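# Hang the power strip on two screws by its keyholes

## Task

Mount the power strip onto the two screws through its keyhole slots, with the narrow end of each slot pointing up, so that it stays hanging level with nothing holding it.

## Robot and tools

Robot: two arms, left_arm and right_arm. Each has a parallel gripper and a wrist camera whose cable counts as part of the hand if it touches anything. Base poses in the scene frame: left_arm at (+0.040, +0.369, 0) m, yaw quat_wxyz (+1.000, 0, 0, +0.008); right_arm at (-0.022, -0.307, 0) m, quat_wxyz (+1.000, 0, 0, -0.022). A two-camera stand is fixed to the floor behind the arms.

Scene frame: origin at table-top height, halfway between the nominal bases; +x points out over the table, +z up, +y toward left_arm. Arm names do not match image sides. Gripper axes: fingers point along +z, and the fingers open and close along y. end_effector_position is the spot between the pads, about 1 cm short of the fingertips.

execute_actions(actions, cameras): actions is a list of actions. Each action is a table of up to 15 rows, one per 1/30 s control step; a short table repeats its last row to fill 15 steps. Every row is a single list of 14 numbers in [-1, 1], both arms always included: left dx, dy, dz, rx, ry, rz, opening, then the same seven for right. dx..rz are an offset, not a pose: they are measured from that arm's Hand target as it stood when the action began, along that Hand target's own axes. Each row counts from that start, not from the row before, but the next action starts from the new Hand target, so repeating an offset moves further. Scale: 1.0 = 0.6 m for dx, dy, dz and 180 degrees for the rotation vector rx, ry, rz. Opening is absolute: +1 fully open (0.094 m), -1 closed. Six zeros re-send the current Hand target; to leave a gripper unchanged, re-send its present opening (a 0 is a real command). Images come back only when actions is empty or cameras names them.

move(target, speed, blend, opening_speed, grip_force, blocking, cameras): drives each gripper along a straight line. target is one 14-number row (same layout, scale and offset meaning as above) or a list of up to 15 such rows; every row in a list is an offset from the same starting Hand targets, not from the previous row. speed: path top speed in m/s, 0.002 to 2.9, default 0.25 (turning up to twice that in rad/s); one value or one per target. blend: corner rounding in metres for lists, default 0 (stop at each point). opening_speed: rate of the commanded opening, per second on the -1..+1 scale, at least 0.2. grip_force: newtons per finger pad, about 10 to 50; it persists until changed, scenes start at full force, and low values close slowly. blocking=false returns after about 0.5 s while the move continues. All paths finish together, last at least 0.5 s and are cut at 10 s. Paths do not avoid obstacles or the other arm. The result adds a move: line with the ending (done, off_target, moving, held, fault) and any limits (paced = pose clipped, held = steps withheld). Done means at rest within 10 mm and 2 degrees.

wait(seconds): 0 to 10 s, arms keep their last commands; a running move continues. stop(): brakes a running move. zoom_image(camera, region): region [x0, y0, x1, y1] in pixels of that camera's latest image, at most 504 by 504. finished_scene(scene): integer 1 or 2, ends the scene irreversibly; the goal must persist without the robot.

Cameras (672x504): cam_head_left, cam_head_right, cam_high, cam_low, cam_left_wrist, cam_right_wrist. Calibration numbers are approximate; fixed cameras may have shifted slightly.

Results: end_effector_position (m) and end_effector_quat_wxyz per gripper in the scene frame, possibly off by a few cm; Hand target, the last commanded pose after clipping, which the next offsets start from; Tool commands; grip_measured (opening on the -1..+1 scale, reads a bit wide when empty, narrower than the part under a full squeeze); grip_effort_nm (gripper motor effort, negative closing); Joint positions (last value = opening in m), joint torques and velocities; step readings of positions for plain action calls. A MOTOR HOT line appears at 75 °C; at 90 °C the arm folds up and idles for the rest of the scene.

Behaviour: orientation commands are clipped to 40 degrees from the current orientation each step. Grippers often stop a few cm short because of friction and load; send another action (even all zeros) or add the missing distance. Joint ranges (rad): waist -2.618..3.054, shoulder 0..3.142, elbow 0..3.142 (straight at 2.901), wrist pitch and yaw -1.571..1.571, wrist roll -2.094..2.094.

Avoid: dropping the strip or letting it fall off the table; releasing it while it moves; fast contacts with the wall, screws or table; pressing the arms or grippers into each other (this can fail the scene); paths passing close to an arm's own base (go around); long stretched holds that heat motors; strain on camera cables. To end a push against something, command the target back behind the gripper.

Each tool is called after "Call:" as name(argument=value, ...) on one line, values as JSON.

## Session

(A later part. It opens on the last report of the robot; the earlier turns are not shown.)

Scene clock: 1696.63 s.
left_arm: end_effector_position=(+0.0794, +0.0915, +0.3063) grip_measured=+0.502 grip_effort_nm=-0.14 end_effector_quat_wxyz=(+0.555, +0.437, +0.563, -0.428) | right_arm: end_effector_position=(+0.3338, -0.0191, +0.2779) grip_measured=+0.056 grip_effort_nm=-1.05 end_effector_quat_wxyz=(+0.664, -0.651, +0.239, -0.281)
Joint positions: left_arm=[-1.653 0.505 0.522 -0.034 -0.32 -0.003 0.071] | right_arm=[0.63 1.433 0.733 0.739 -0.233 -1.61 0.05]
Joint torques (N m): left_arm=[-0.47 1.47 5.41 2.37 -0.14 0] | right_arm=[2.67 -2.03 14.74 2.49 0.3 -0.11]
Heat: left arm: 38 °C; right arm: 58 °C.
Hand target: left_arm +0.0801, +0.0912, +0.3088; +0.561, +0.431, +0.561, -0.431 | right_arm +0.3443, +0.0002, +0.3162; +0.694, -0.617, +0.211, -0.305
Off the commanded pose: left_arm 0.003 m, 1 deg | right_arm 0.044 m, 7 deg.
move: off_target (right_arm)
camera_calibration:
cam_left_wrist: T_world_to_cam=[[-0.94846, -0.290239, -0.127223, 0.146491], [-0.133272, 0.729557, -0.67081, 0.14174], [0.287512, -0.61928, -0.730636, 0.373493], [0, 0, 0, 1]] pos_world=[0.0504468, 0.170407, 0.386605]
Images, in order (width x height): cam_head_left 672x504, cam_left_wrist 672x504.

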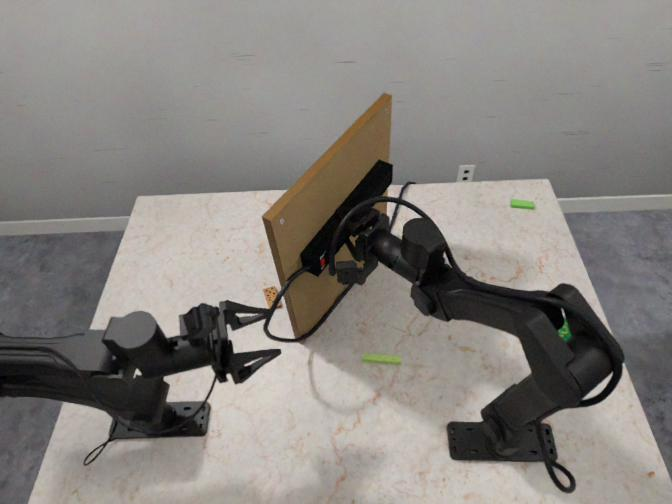

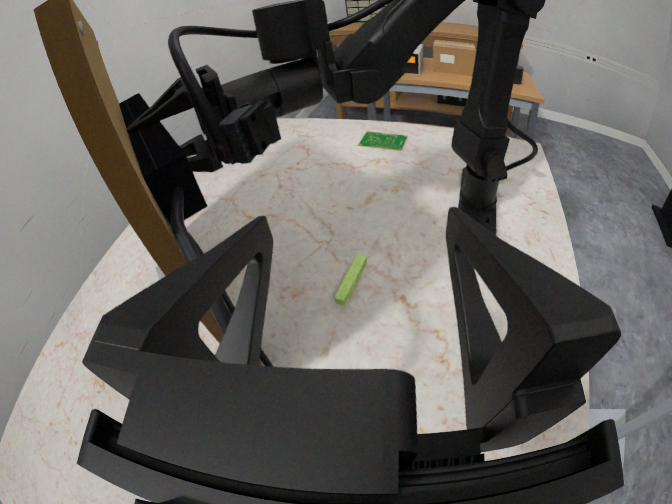

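Call:
move(target=[[0,0,0,0,0,0,0.5,0,0.05,-0.02,0.0,0,-0.0,-1],[0,0,0,0,0,0,0.5,0,0.09,-0.02,0.0,0,0.0,-1]], speed=0.05, cameras=["cam_left_wrist","cam_head_left"])

Call:
zoom_image(camera="cam_head_left", region=[290, 150, 400, 270])

Call:
zoom_image(camera="cam_left_wrist", region=[110, 90, 190, 210])

Scene clock: 1706.20 s.
left_arm: end_effector_position=(+0.0794, +0.0915, +0.3063) grip_measured=+0.502 grip_effort_nm=-0.14 end_effector_quat_wxyz=(+0.555, +0.437, +0.563, -0.428) | right_arm: end_effector_position=(+0.3331, -0.0194, +0.2715) grip_measured=+0.056 grip_effort_nm=-1.05 end_effector_quat_wxyz=(+0.693, -0.622, +0.224, -0.288)
Joint positions: left_arm=[-1.653 0.505 0.522 -0.034 -0.32 -0.003 0.071] | right_arm=[0.624 1.507 0.666 0.972 -0.25 -1.586 0.05]
Joint torques (N m): left_arm=[-0.46 1.52 5.34 2.36 -0.14 0.01] | right_arm=[1.76 2.21 9.36 2.53 0.29 -0.37]
Heat: left arm: 38 °C; right arm: 56 °C.
Hand target: left_arm +0.0801, +0.0912, +0.3088; +0.561, +0.431, +0.561, -0.431 | right_arm +0.3451, -0.0057, +0.2612; +0.694, -0.617, +0.211, -0.306
Off the commanded pose: left_arm 0.003 m, 1 deg | right_arm 0.021 m, 3 deg.
move: off_target (right_arm)
camera_calibration:
cam_left_wrist: T_world_to_cam=[[-0.94846, -0.290239, -0.127223, 0.146491], [-0.133272, 0.729557, -0.67081, 0.14174], [0.287512, -0.61928, -0.730636, 0.373493], [0, 0, 0, 1]] pos_world=[0.0504468, 0.170407, 0.386605]
Images, in order (width x height): cam_head_left 672x504, cam_left_wrist 672x504.

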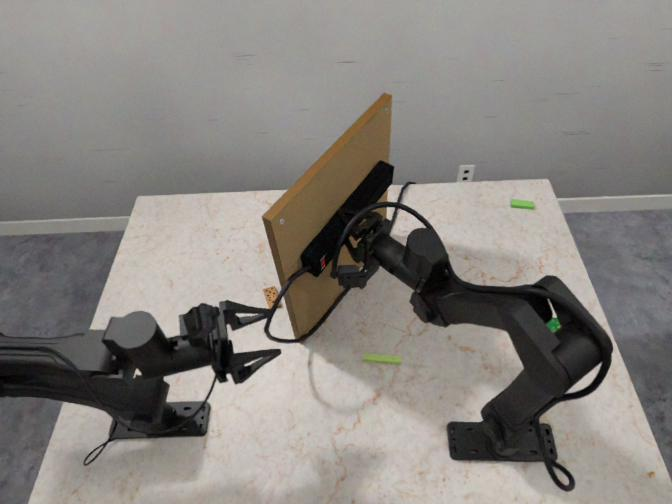

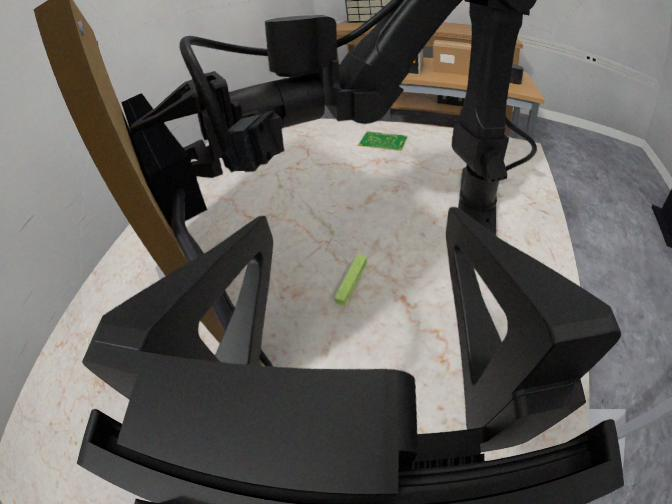

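Scaled by 4.200 from the camera's 672x504 image, which has a finer 960x720 frame.

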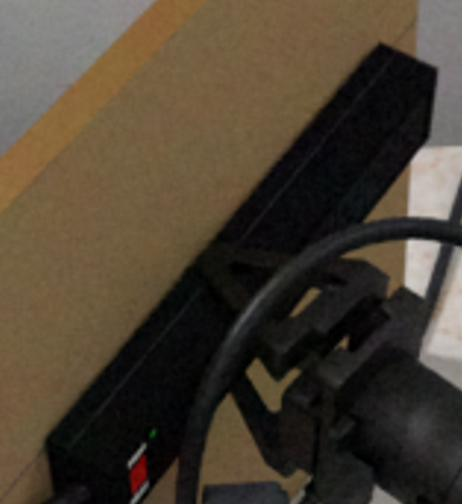

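Scaled by 4.200 from the camera's 672x504 image, which has a finer 960x720 frame.

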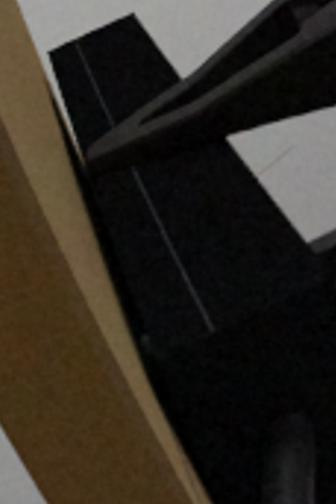

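Call:
move(target=[0,0,0,0,0,0,0.5,0,0.02,0.02,-0.03,0,0,-1], speed=0.05)

Call:
move(target=[0,0,0,0,0,0,0.5,0,0.03,0.005,-0.01,0,0.0,-1], speed=0.05, cameras=["cam_left_wrist","cam_head_left"])

Call:
zoom_image(camera="cam_head_left", region=[290, 150, 400, 270])

Call:
zoom_image(camera="cam_left_wrist", region=[110, 90, 190, 210])

Scene clock: 1719.10 s.
left_arm: end_effector_position=(+0.0794, +0.0915, +0.3063) grip_measured=+0.502 grip_effort_nm=-0.14 end_effector_quat_wxyz=(+0.555, +0.437, +0.563, -0.428) | right_arm: end_effector_position=(+0.3335, -0.0191, +0.2690) grip_measured=+0.056 grip_effort_nm=-1.05 end_effector_quat_wxyz=(+0.690, -0.626, +0.226, -0.286)
Joint positions: left_arm=[-1.653 0.505 0.522 -0.034 -0.32 -0.003 0.071] | right_arm=[0.624 1.507 0.668 0.958 -0.25 -1.589 0.05]
Joint torques (N m): left_arm=[-0.47 1.51 5.33 2.37 -0.15 0.01] | right_arm=[2.33 2.24 13.74 1.37 0.43 -0.56]
Heat: left arm: 38 °C; right arm: 56 °C.
Hand target: left_arm +0.0801, +0.0912, +0.3088; +0.561, +0.431, +0.561, -0.431 | right_arm +0.3550, +0.0037, +0.2511; +0.664, -0.649, +0.225, -0.295
Off the commanded pose: left_arm 0.003 m, 1 deg | right_arm 0.036 m, 4 deg.
move: off_target (right_arm)

Scene clock: 1719.80 s.
left_arm: end_effector_position=(+0.0794, +0.0915, +0.3063) grip_measured=+0.502 grip_effort_nm=-0.14 end_effector_quat_wxyz=(+0.555, +0.437, +0.563, -0.428) | right_arm: end_effector_position=(+0.3334, -0.0192, +0.2689) grip_measured=+0.056 grip_effort_nm=-1.05 end_effector_quat_wxyz=(+0.689, -0.626, +0.225, -0.286)
Joint positions: left_arm=[-1.653 0.505 0.522 -0.034 -0.32 -0.003 0.071] | right_arm=[0.624 1.505 0.668 0.955 -0.25 -1.59 0.05]
Joint torques (N m): left_arm=[-0.47 1.48 5.39 2.34 -0.15 0.01] | right_arm=[2.15 4.72 12.15 1.48 0.44 -0.62]
Heat: left arm: 38 °C; right arm: 56 °C.
Hand target: left_arm +0.0801, +0.0912, +0.3088; +0.561, +0.431, +0.561, -0.431 | right_arm +0.3589, +0.0055, +0.2334; +0.654, -0.659, +0.230, -0.292
Off the commanded pose: left_arm 0.003 m, 1 deg | right_arm 0.050 m, 6 deg.
move: off_target (right_arm)
camera_calibration:
cam_left_wrist: T_world_to_cam=[[-0.94846, -0.290239, -0.127223, 0.146491], [-0.133272, 0.729557, -0.67081, 0.14174], [0.287512, -0.61928, -0.730636, 0.373493], [0, 0, 0, 1]] pos_world=[0.0504468, 0.170407, 0.386605]
Images, in order (width x height): cam_head_left 672x504, cam_left_wrist 672x504.

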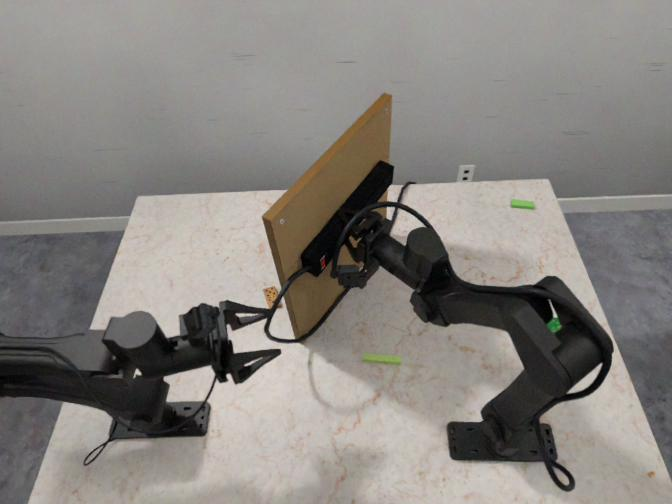

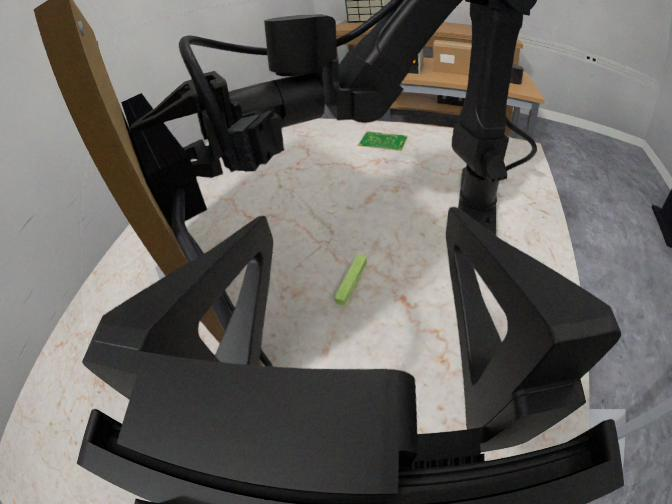

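Scaled by 4.200 from the camera's 672x504 image, which has a finer 960x720 frame.

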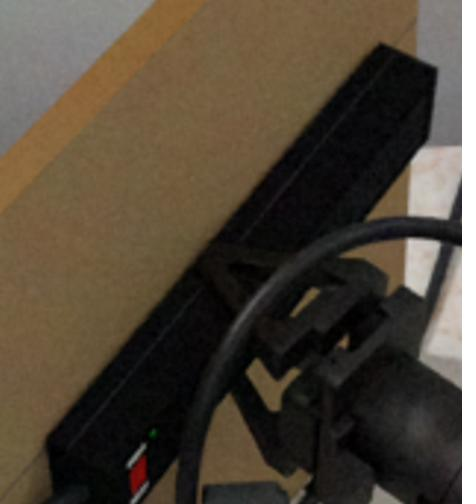

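Scaled by 4.200 from the camera's 672x504 image, which has a finer 960x720 frame.

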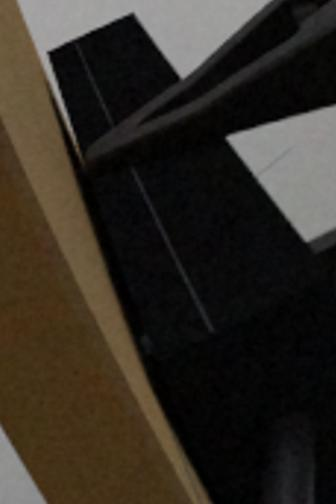

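Call:
move(target=[0,0,0,0,0,0,0.5,0,0.0,-0.03,-0.03,0,0,-1], speed=0.05, cameras=["cam_head_left","cam_left_wrist"])

Call:
zoom_image(camera="cam_head_left", region=[290, 150, 400, 270])

Call:
zoom_image(camera="cam_left_wrist", region=[110, 80, 230, 200])

Scene clock: 1782.23 s.
left_arm: end_effector_position=(+0.0794, +0.0915, +0.3063) grip_measured=+0.502 grip_effort_nm=-0.14 end_effector_quat_wxyz=(+0.555, +0.437, +0.563, -0.428) | right_arm: end_effector_position=(+0.3317, -0.0211, +0.2735) grip_measured=+0.056 grip_effort_nm=-1.05 end_effector_quat_wxyz=(+0.691, -0.624, +0.226, -0.286)
Joint positions: left_arm=[-1.653 0.505 0.522 -0.034 -0.32 -0.003 0.071] | right_arm=[0.622 1.487 0.667 0.943 -0.252 -1.586 0.05]
Joint torques (N m): left_arm=[-0.03 1.42 5.86 2.09 -0.02 -0.03] | right_arm=[0.23 -4.31 7.17 1.84 0.02 -0.03]
Heat: left arm: 38 °C; right arm: 48 °C.
Hand target: left_arm +0.0794, +0.0915, +0.3063; +0.555, +0.437, +0.563, -0.428 | right_arm +0.3333, -0.0192, +0.2690; +0.689, -0.626, +0.225, -0.286
Tool commands: left_gripper/opening=+0.5 right_gripper/opening=-1.0
CONTROL GIVEN BACK BY A PERSON. The link to the robot was lost, through no command of yours. It is back now. Nothing of this call ran. Your reply's later calls are not run. The arms hold where they stopped. Where a move or wait says "fault", it means the lost link, not a fault of the arm. Commands run again from your next reply on.
move: fault
camera_calibration:
cam_left_wrist: T_world_to_cam=[[-0.94846, -0.290239, -0.127223, 0.146491], [-0.133272, 0.729557, -0.67081, 0.14174], [0.287512, -0.61928, -0.730636, 0.373493], [0, 0, 0, 1]] pos_world=[0.0504468, 0.170407, 0.386605]
Images, in order (width x height): cam_head_left 672x504, cam_left_wrist 672x504.

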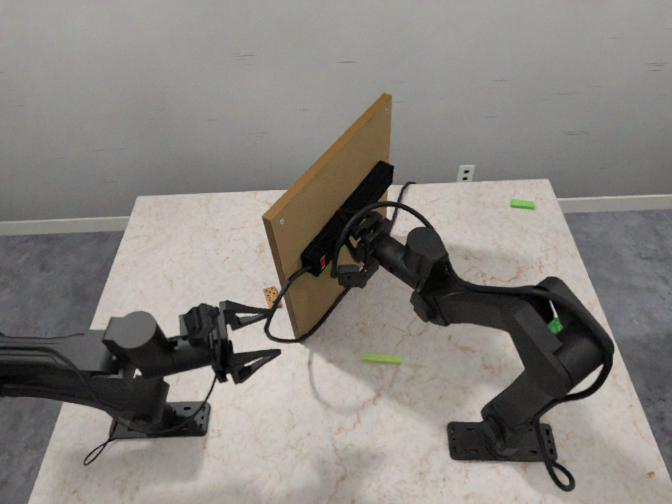

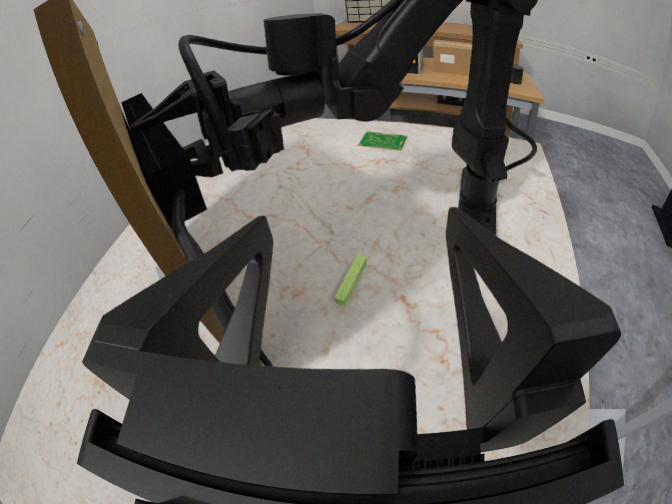

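Scaled by 4.200 from the camera's 672x504 image, which has a finer 960x720 frame.

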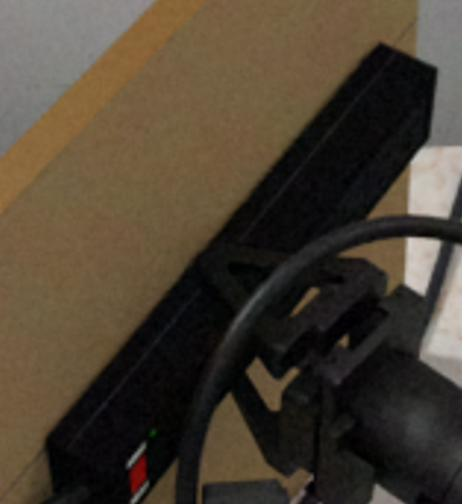

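Scaled by 4.200 from the camera's 672x504 image, which has a finer 960x720 frame.

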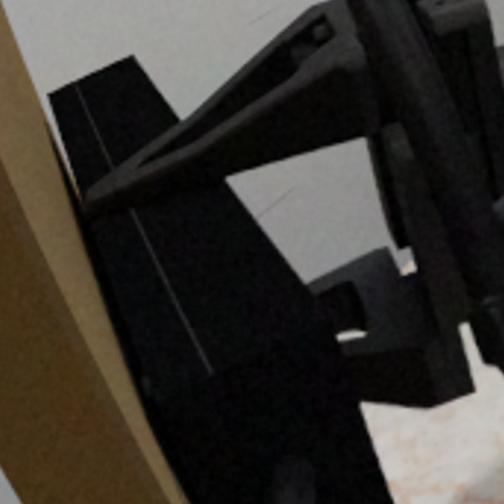

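Call:
move(target=[[0,0,0,0,0,0,0.5,0,-0.01,0.05,-0.02,0,0,-1],[0,0,0,0,0,0,0.5,0,0.04,0.05,-0.03,0,0,-1]], speed=0.05, cameras=["cam_head_left","cam_left_wrist"])

Call:
zoom_image(camera="cam_head_left", region=[290, 150, 400, 270])

Call:
zoom_image(camera="cam_left_wrist", region=[110, 80, 230, 200])

Scene clock: 1794.90 s.
left_arm: end_effector_position=(+0.0794, +0.0915, +0.3063) grip_measured=+0.502 grip_effort_nm=-0.14 end_effector_quat_wxyz=(+0.555, +0.437, +0.563, -0.428) | right_arm: end_effector_position=(+0.3345, -0.0181, +0.2716) grip_measured=+0.056 grip_effort_nm=-1.05 end_effector_quat_wxyz=(+0.676, -0.642, +0.230, -0.279)
Joint positions: left_arm=[-1.653 0.505 0.522 -0.034 -0.32 -0.003 0.071] | right_arm=[0.622 1.474 0.703 0.843 -0.258 -1.6 0.05]
Joint torques (N m): left_arm=[-0.02 1.47 5.83 2.08 -0.02 0] | right_arm=[1.95 4.07 12.4 1.77 0.37 -0.14]
Heat: left arm: 38 °C; right arm: 48 °C.
Hand target: left_arm +0.0794, +0.0915, +0.3063; +0.555, +0.437, +0.563, -0.428 | right_arm +0.3561, +0.0041, +0.2486; +0.659, -0.658, +0.239, -0.275
Off the commanded pose: left_arm 0.000 m, 0 deg | right_arm 0.039 m, 3 deg.
CONTROL GIVEN BACK BY A PERSON, as an earlier result said. Commands run again.
move: off_target (right_arm)
camera_calibration:
cam_left_wrist: T_world_to_cam=[[-0.94846, -0.290239, -0.127223, 0.146491], [-0.133272, 0.729557, -0.67081, 0.14174], [0.287512, -0.61928, -0.730636, 0.373493], [0, 0, 0, 1]] pos_world=[0.0504468, 0.170407, 0.386605]
Images, in order (width x height): cam_head_left 672x504, cam_left_wrist 672x504.

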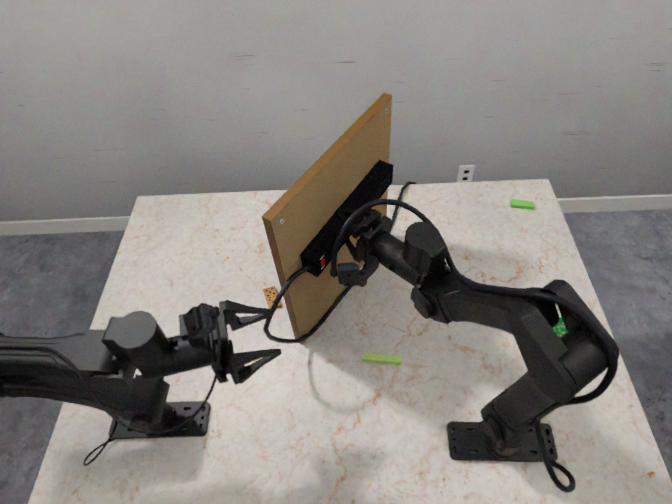

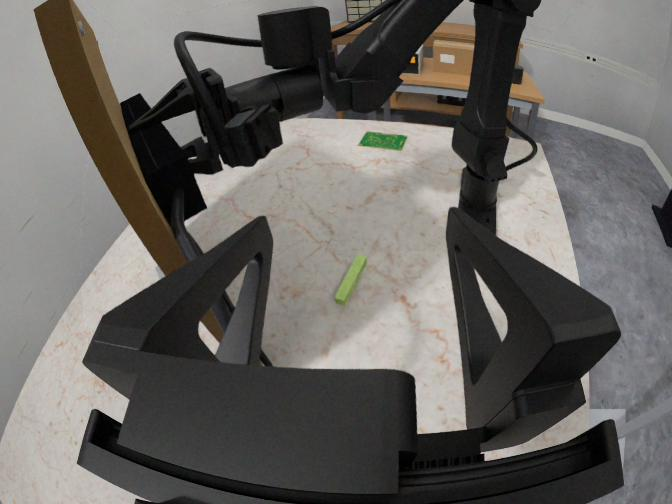

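Scaled by 4.200 from the camera's 672x504 image, which has a finer 960x720 frame.

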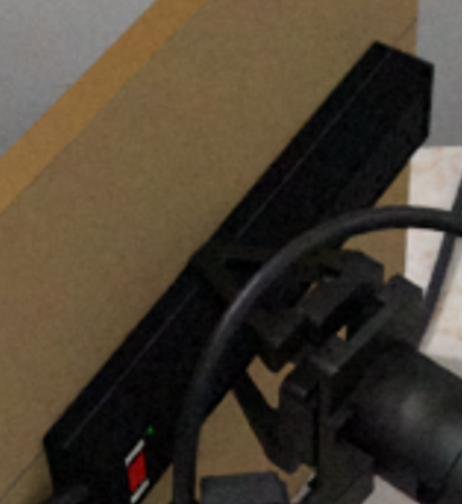

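Scaled by 4.200 from the camera's 672x504 image, which has a finer 960x720 frame.

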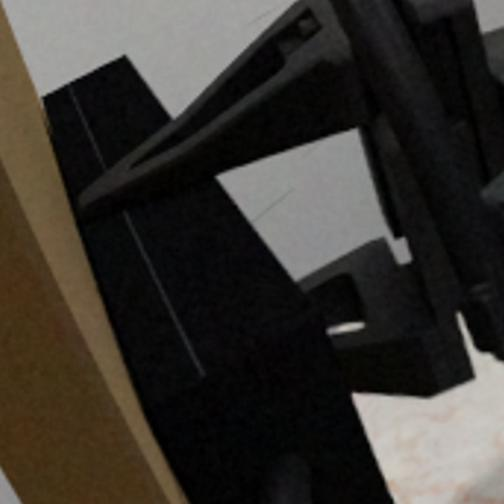

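Call:
move(target=[[0,0,0,0,0,0,0.5,0,0.06,-0.015,-0.03,0,0,-1],[0,0,0,0,0,0,0.5,0.025,0.06,-0.015,-0.03,0,0.01,-1],[0,0,0,0,0,0,0.5,-0.025,0.06,-0.015,-0.03,0,-0.01,-1],[0,0,0,0,0,0,0.5,0,0.06,-0.015,-0.03,0,0,-1]], speed=0.08, blend=0.005, cameras=["cam_head_left","cam_left_wrist"])

Call:
zoom_image(camera="cam_head_left", region=[290, 150, 400, 270])

Call:
zoom_image(camera="cam_left_wrist", region=[110, 80, 230, 200])

Scene clock: 1808.40 s.
left_arm: end_effector_position=(+0.0794, +0.0915, +0.3063) grip_measured=+0.502 grip_effort_nm=-0.15 end_effector_quat_wxyz=(+0.555, +0.437, +0.563, -0.428) | right_arm: end_effector_position=(+0.3336, -0.0195, +0.2681) grip_measured=+0.056 grip_effort_nm=-1.05 end_effector_quat_wxyz=(+0.683, -0.635, +0.226, -0.282)
Joint positions: left_arm=[-1.653 0.505 0.522 -0.034 -0.32 -0.003 0.071] | right_arm=[0.619 1.491 0.678 0.907 -0.261 -1.595 0.05]
Joint torques (N m): left_arm=[0.01 1.39 5.87 2.1 0 0] | right_arm=[1.32 1.63 8.69 0.81 0.31 -0.47]
Heat: left arm: 38 °C; right arm: 51 °C.
Hand target: left_arm +0.0794, +0.0915, +0.3063; +0.555, +0.437, +0.563, -0.428 | right_arm +0.3518, -0.0032, +0.2125; +0.627, -0.688, +0.251, -0.264
Off the commanded pose: left_arm 0.000 m, 0 deg | right_arm 0.061 m, 10 deg.
move: off_target (right_arm)
camera_calibration:
cam_left_wrist: T_world_to_cam=[[-0.94846, -0.290239, -0.127223, 0.146491], [-0.133272, 0.729557, -0.67081, 0.14174], [0.287512, -0.61928, -0.730636, 0.373493], [0, 0, 0, 1]] pos_world=[0.0504468, 0.170407, 0.386605]
Images, in order (width x height): cam_head_left 672x504, cam_left_wrist 672x504.

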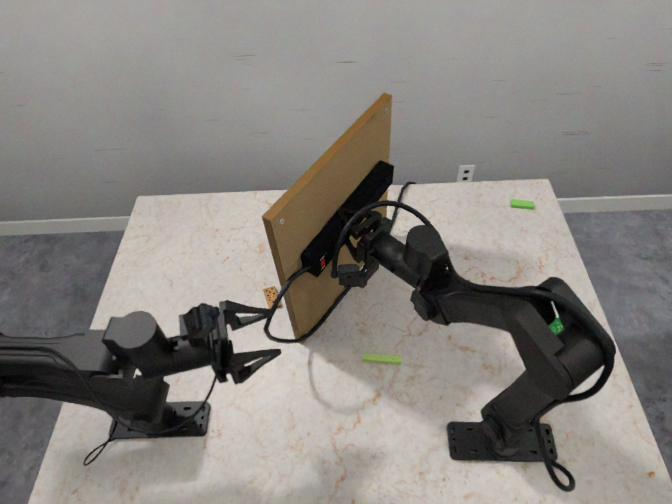

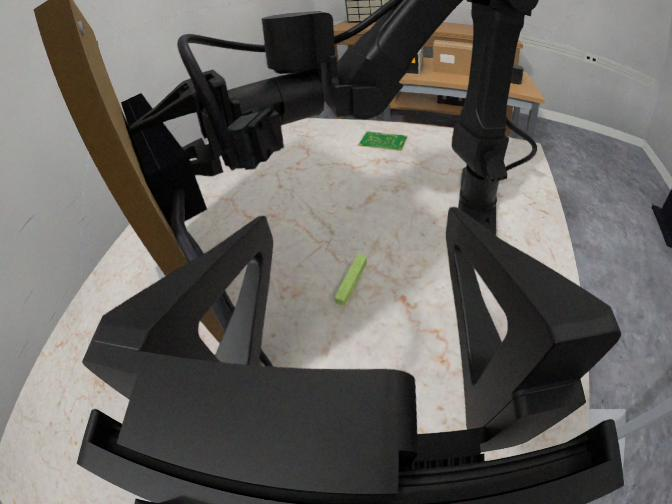

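Scaled by 4.200 from the camera's 672x504 image, which has a finer 960x720 frame.

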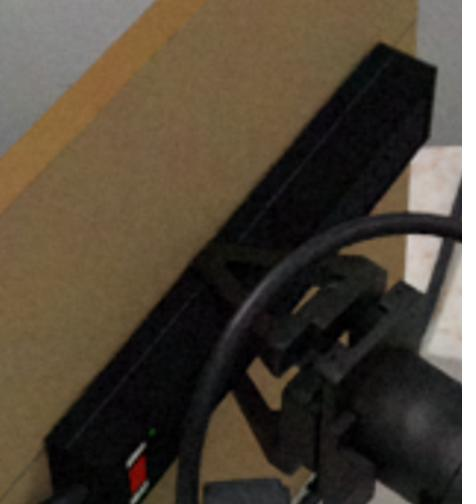

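Scaled by 4.200 from the camera's 672x504 image, which has a finer 960x720 frame.

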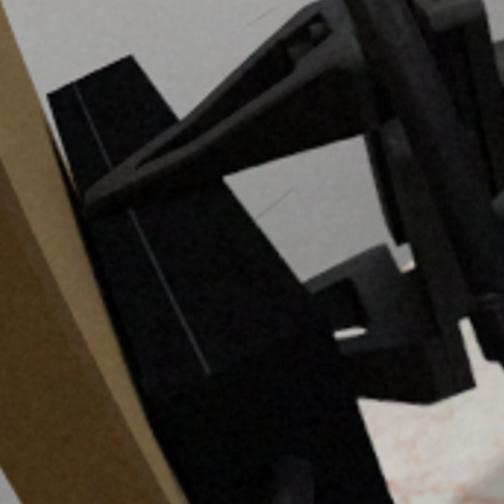

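Call:
move(target=[[0,0,0,0,0,0,0.5,0,-0.07,0.04,0,0,0,-1],[0,0,0,0,0,0,0.5,0.04,-0.03,0.04,0,0,0,-1],[0,0,0,0,0,0,0.5,0.04,-0.01,0.02,0,0,0.015,-1],[0,0,0,0,0,0,0.5,-0.04,-0.03,0.04,0,0,0.015,-1],[0,0,0,0,0,0,0.5,-0.04,-0.01,0.02,0,0,-0.015,-1],[0,0,0,0,0,0,0.5,0.04,-0.01,0.03,0,0,-0.015,-1],[0,0,0,0,0,0,0.5,0,0.0,0.02,0,0,0,-1]], speed=0.06, blend=0.004, cameras=["cam_head_left","cam_left_wrist"])

Call:
zoom_image(camera="cam_head_left", region=[290, 150, 400, 270])

Call:
zoom_image(camera="cam_left_wrist", region=[110, 80, 230, 200])

Scene clock: 1830.53 s.
left_arm: end_effector_position=(+0.0794, +0.0915, +0.3063) grip_measured=+0.502 grip_effort_nm=-0.15 end_effector_quat_wxyz=(+0.555, +0.437, +0.563, -0.428) | right_arm: end_effector_position=(+0.3344, -0.0186, +0.2674) grip_measured=+0.056 grip_effort_nm=-1.05 end_effector_quat_wxyz=(+0.687, -0.642, +0.206, -0.272)
Joint positions: left_arm=[-1.653 0.505 0.522 -0.034 -0.32 -0.003 0.071] | right_arm=[0.592 1.508 0.689 0.915 -0.334 -1.607 0.05]
Joint torques (N m): left_arm=[-0.09 1.42 5.86 2.07 -0.02 -0.01] | right_arm=[3.82 3.15 9.99 0.81 1.2 -0.44]
Heat: left arm: 38 °C; right arm: 49 °C.
Hand target: left_arm +0.0794, +0.0915, +0.3063; +0.555, +0.437, +0.563, -0.428 | right_arm +0.3600, +0.0056, +0.2115; +0.627, -0.688, +0.251, -0.264
Off the commanded pose: left_arm 0.000 m, 0 deg | right_arm 0.066 m, 10 deg.
move: off_target (right_arm)
camera_calibration:
cam_left_wrist: T_world_to_cam=[[-0.94846, -0.290239, -0.127223, 0.146491], [-0.133272, 0.729557, -0.67081, 0.14174], [0.287512, -0.61928, -0.730636, 0.373493], [0, 0, 0, 1]] pos_world=[0.0504468, 0.170407, 0.386605]
Images, in order (width x height): cam_head_left 672x504, cam_left_wrist 672x504.

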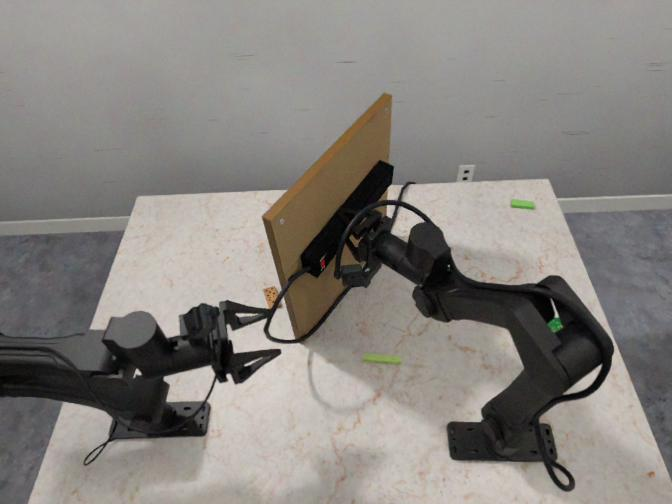

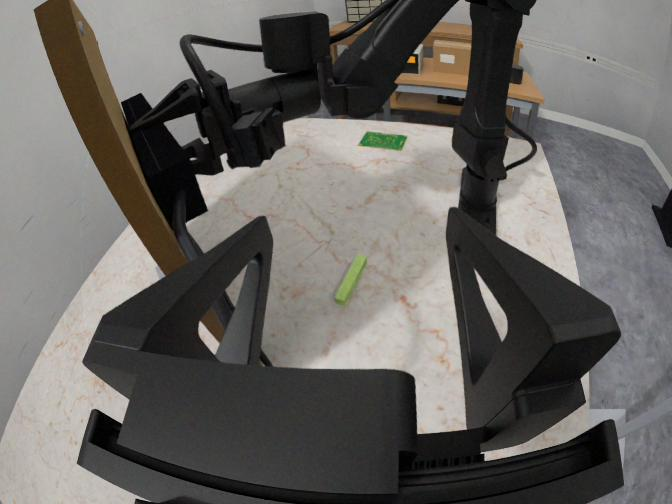

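Scaled by 4.200 from the camera's 672x504 image, which has a finer 960x720 frame.

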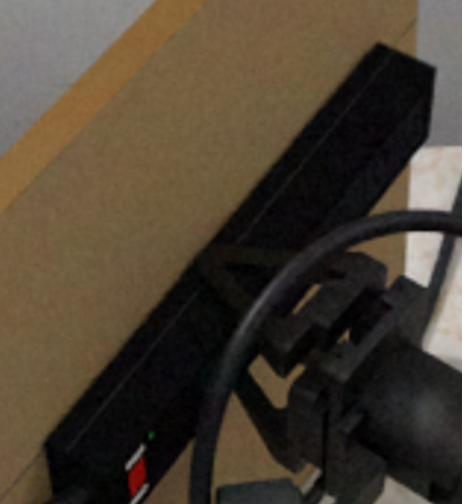

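Scaled by 4.200 from the camera's 672x504 image, which has a finer 960x720 frame.

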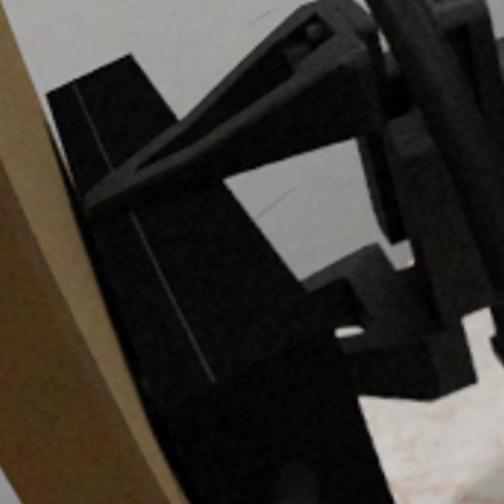

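Call:
move(target=[[0,0,0,0,0,0,0.5,0,-0.115,-0.03,0,0,0,-1],[0,0,0,0,0,0,0.5,0,-0.115,-0.09,0,0,0,-1]], speed=0.08, cameras=["cam_head_left","cam_left_wrist"])

Call:
zoom_image(camera="cam_head_left", region=[290, 150, 400, 270])

Call:
zoom_image(camera="cam_left_wrist", region=[110, 80, 230, 200])

Scene clock: 1846.57 s.
left_arm: end_effector_position=(+0.0794, +0.0915, +0.3063) grip_measured=+0.502 grip_effort_nm=-0.14 end_effector_quat_wxyz=(+0.555, +0.437, +0.563, -0.428) | right_arm: end_effector_position=(+0.3320, -0.0211, +0.2750) grip_measured=+0.056 grip_effort_nm=-1.05 end_effector_quat_wxyz=(+0.639, -0.683, +0.229, -0.269)
Joint positions: left_arm=[-1.653 0.505 0.522 -0.034 -0.32 -0.003 0.071] | right_arm=[0.609 1.397 0.775 0.582 -0.284 -1.656 0.05]
Joint torques (N m): left_arm=[-0.03 1.44 5.83 2.09 -0.02 -0.03] | right_arm=[0.83 -11.4 8.7 0.69 0.39 0.24]
Heat: left arm: 38 °C; right arm: 49 °C.
Hand target: left_arm +0.0794, +0.0915, +0.3063; +0.555, +0.437, +0.563, -0.428 | right_arm +0.3243, -0.0278, +0.2843; +0.627, -0.688, +0.251, -0.264
Off the commanded pose: left_arm 0.000 m, 0 deg | right_arm 0.014 m, 3 deg.
move: off_target (right_arm)
camera_calibration:
cam_left_wrist: T_world_to_cam=[[-0.94846, -0.290239, -0.127223, 0.146491], [-0.133272, 0.729557, -0.67081, 0.14174], [0.287512, -0.61928, -0.730636, 0.373493], [0, 0, 0, 1]] pos_world=[0.0504468, 0.170407, 0.386605]
Images, in order (width x height): cam_head_left 672x504, cam_left_wrist 672x504.

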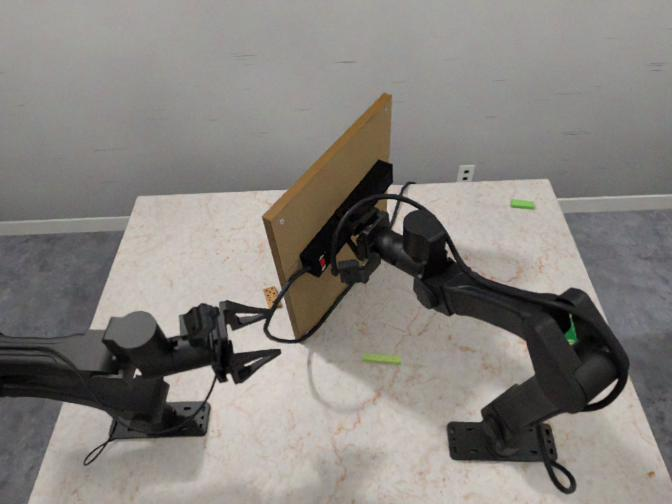

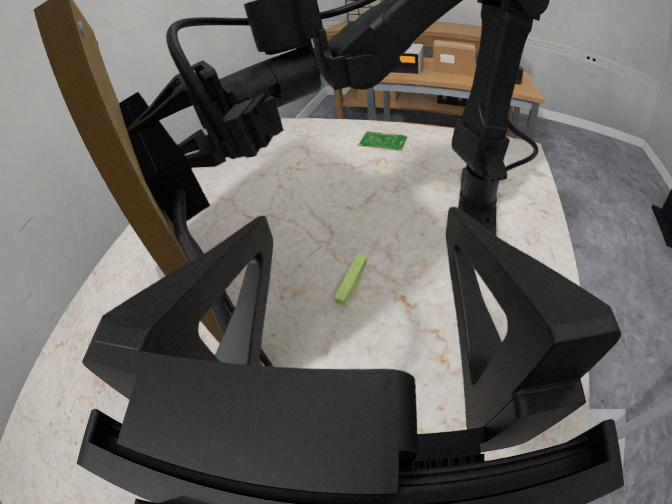

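Scaled by 4.200 from the camera's 672x504 image, which has a finer 960x720 frame.

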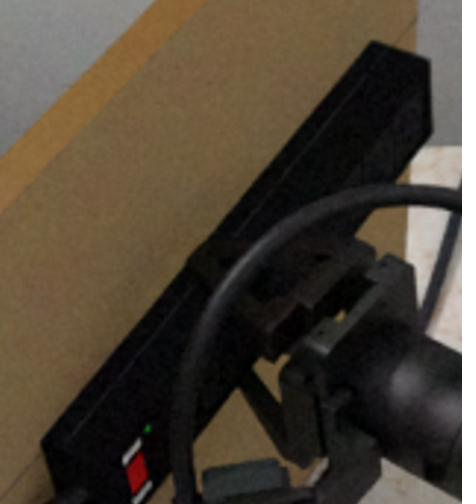

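Scaled by 4.200 from the camera's 672x504 image, which has a finer 960x720 frame.

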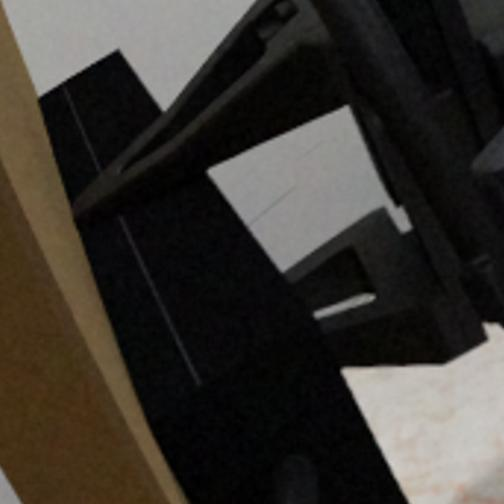

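Call:
move(target=[0,0,0,0,0,0,0.5,0,-0.015,-0.04,0.01,0,0,-1], speed=0.08, cameras=["cam_head_left","cam_left_wrist"])

Call:
zoom_image(camera="cam_head_left", region=[290, 150, 400, 270])

Call:
zoom_image(camera="cam_left_wrist", region=[110, 80, 230, 200])

Scene clock: 1855.63 s.
left_arm: end_effector_position=(+0.0794, +0.0915, +0.3063) grip_measured=+0.502 grip_effort_nm=-0.15 end_effector_quat_wxyz=(+0.555, +0.437, +0.563, -0.428) | right_arm: end_effector_position=(+0.3327, -0.0242, +0.2758) grip_measured=+0.056 grip_effort_nm=-1.05 end_effector_quat_wxyz=(+0.636, -0.682, +0.235, -0.274)
Joint positions: left_arm=[-1.653 0.505 0.522 -0.034 -0.32 -0.003 0.071] | right_arm=[0.609 1.387 0.773 0.572 -0.267 -1.656 0.05]
Joint torques (N m): left_arm=[-0.05 1.5 5.81 2.1 -0.01 0] | right_arm=[-0.55 -17.29 4.79 0.85 -0.04 0.27]
Heat: left arm: 38 °C; right arm: 49 °C.
Hand target: left_arm +0.0794, +0.0915, +0.3063; +0.555, +0.437, +0.563, -0.428 | right_arm +0.3082, -0.0446, +0.2950; +0.638, -0.678, +0.247, -0.268
Off the commanded pose: left_arm 0.000 m, 0 deg | right_arm 0.037 m, 2 deg.
move: off_target (right_arm)
camera_calibration:
cam_left_wrist: T_world_to_cam=[[-0.94846, -0.290239, -0.127223, 0.146491], [-0.133272, 0.729557, -0.67081, 0.14174], [0.287512, -0.61928, -0.730636, 0.373493], [0, 0, 0, 1]] pos_world=[0.0504468, 0.170407, 0.386605]
Images, in order (width x height): cam_head_left 672x504, cam_left_wrist 672x504.

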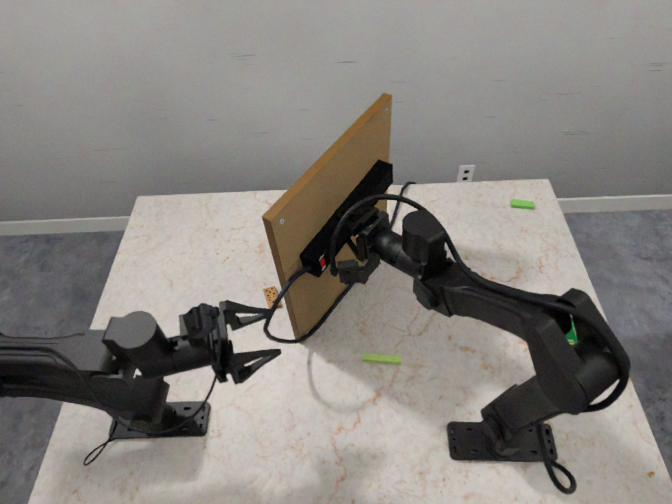

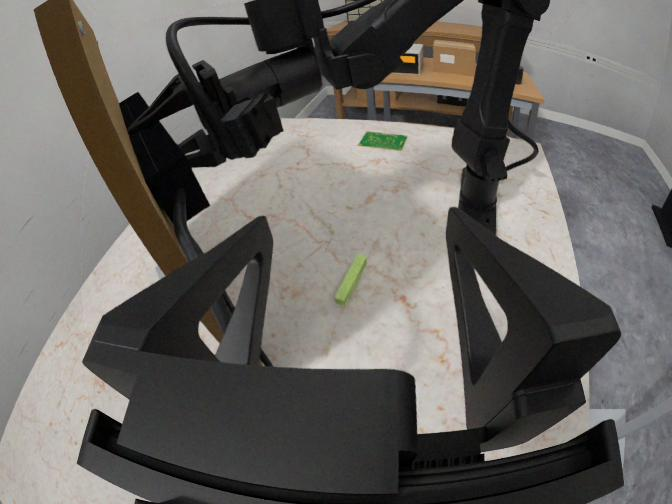

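Scaled by 4.200 from the camera's 672x504 image, which has a finer 960x720 frame.

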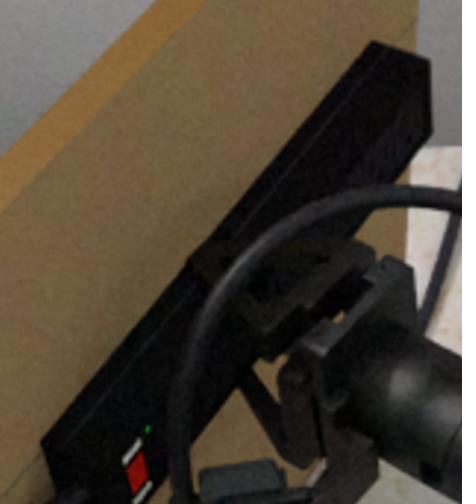

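Scaled by 4.200 from the camera's 672x504 image, which has a finer 960x720 frame.

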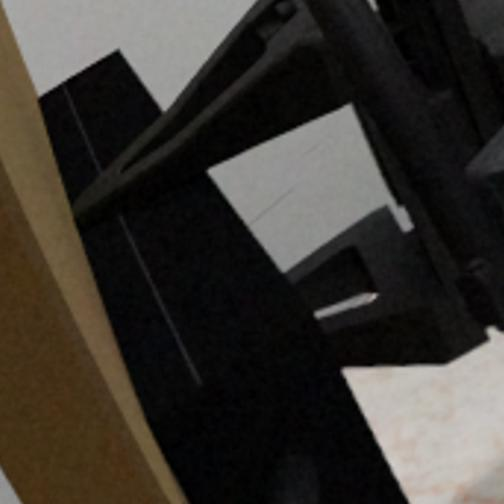

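Call:
move(target=[0,0,0,0,0,0,0.5,0.01,0.0,0.05,-0.01,0,0,-1], speed=0.08)

Call:
move(target=[0,0,0,0,0,0,0.5,0,0,0,0,0,0,0.3], opening_speed=0.3, cameras=["cam_head_left","cam_left_wrist"])

Call:
zoom_image(camera="cam_head_left", region=[290, 150, 400, 270])

Call:
zoom_image(camera="cam_left_wrist", region=[110, 80, 230, 200])

Scene clock: 1865.77 s.
left_arm: end_effector_position=(+0.0794, +0.0915, +0.3063) grip_measured=+0.502 grip_effort_nm=-0.14 end_effector_quat_wxyz=(+0.555, +0.437, +0.563, -0.428) | right_arm: end_effector_position=(+0.3327, -0.0225, +0.2757) grip_measured=+0.056 grip_effort_nm=-1.05 end_effector_quat_wxyz=(-0.633, +0.687, -0.235, +0.268)
Joint positions: left_arm=[-1.653 0.505 0.522 -0.034 -0.32 -0.003 0.071] | right_arm=[0.609 1.387 0.789 0.54 -0.275 -1.657 0.05]
Joint torques (N m): left_arm=[-0.02 1.5 5.81 2.08 -0.01 -0.01] | right_arm=[-0.13 -9.2 12.3 0.75 0.14 0.22]
Heat: left arm: 38 °C; right arm: 47 °C.
Hand target: left_arm +0.0794, +0.0915, +0.3063; +0.555, +0.437, +0.563, -0.428 | right_arm +0.3329, -0.0266, +0.2941; -0.627, +0.688, -0.251, +0.264
Off the commanded pose: left_arm 0.000 m, 0 deg | right_arm 0.019 m, 2 deg.
move: off_target (right_arm)

Scene clock: 1870.30 s.
left_arm: end_effector_position=(+0.0794, +0.0915, +0.3063) grip_measured=+0.502 grip_effort_nm=-0.14 end_effector_quat_wxyz=(+0.555, +0.437, +0.563, -0.428) | right_arm: end_effector_position=(+0.3328, -0.0248, +0.2680) grip_measured=+0.298 grip_effort_nm=0.11 end_effector_quat_wxyz=(-0.611, +0.705, -0.256, +0.253)
Joint positions: left_arm=[-1.653 0.505 0.522 -0.034 -0.32 -0.003 0.071] | right_arm=[0.609 1.373 0.818 0.426 -0.263 -1.649 0.061]
Joint torques (N m): left_arm=[-0.01 1.46 5.87 2.1 -0.01 -0.05] | right_arm=[-0.09 -7.87 10.52 1.67 0.02 0.13]
Heat: left arm: 38 °C; right arm: 48 °C.
Hand target: left_arm +0.0794, +0.0915, +0.3063; +0.555, +0.437, +0.563, -0.428 | right_arm +0.3329, -0.0266, +0.2942; -0.627, +0.688, -0.251, +0.264
Off the commanded pose: left_arm 0.000 m, 0 deg | right_arm 0.026 m, 3 deg.
move: off_target (right_arm)
camera_calibration:
cam_left_wrist: T_world_to_cam=[[-0.94846, -0.290239, -0.127223, 0.146491], [-0.133272, 0.729557, -0.67081, 0.14174], [0.287512, -0.61928, -0.730636, 0.373493], [0, 0, 0, 1]] pos_world=[0.0504468, 0.170407, 0.386605]
Images, in order (width x height): cam_head_left 672x504, cam_left_wrist 672x504.

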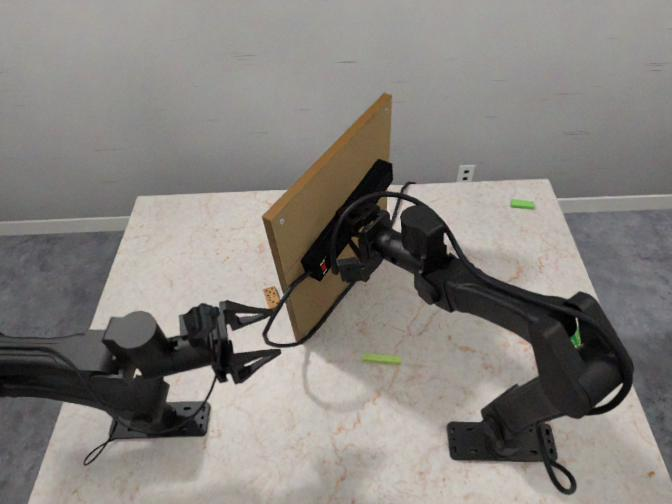

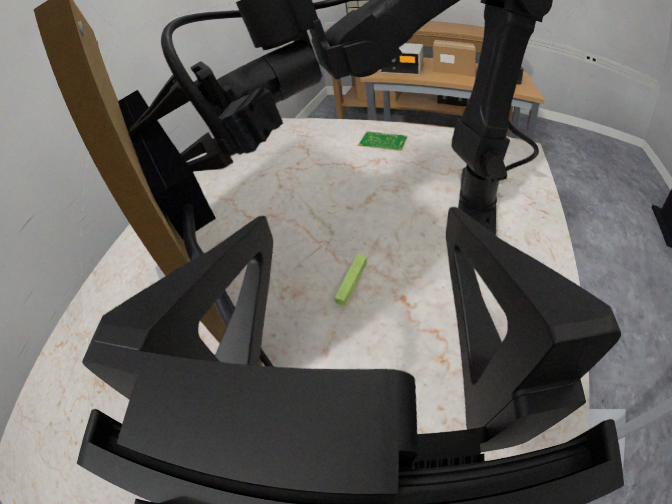

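Scaled by 4.200 from the camera's 672x504 image, which has a finer 960x720 frame.

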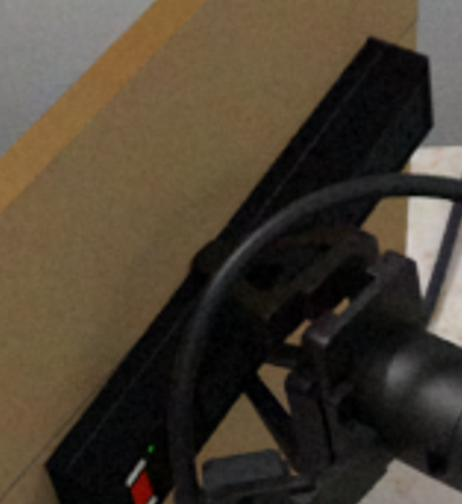

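Scaled by 4.200 from the camera's 672x504 image, which has a finer 960x720 frame.

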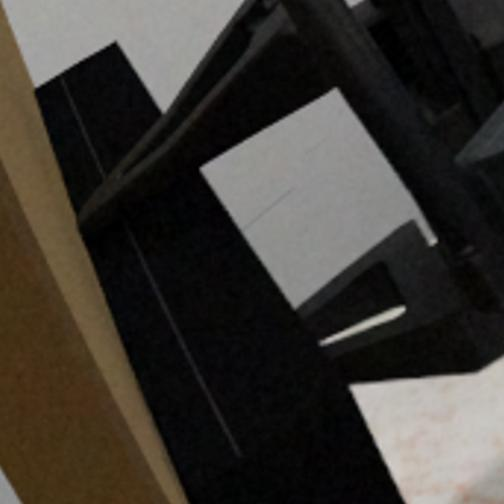

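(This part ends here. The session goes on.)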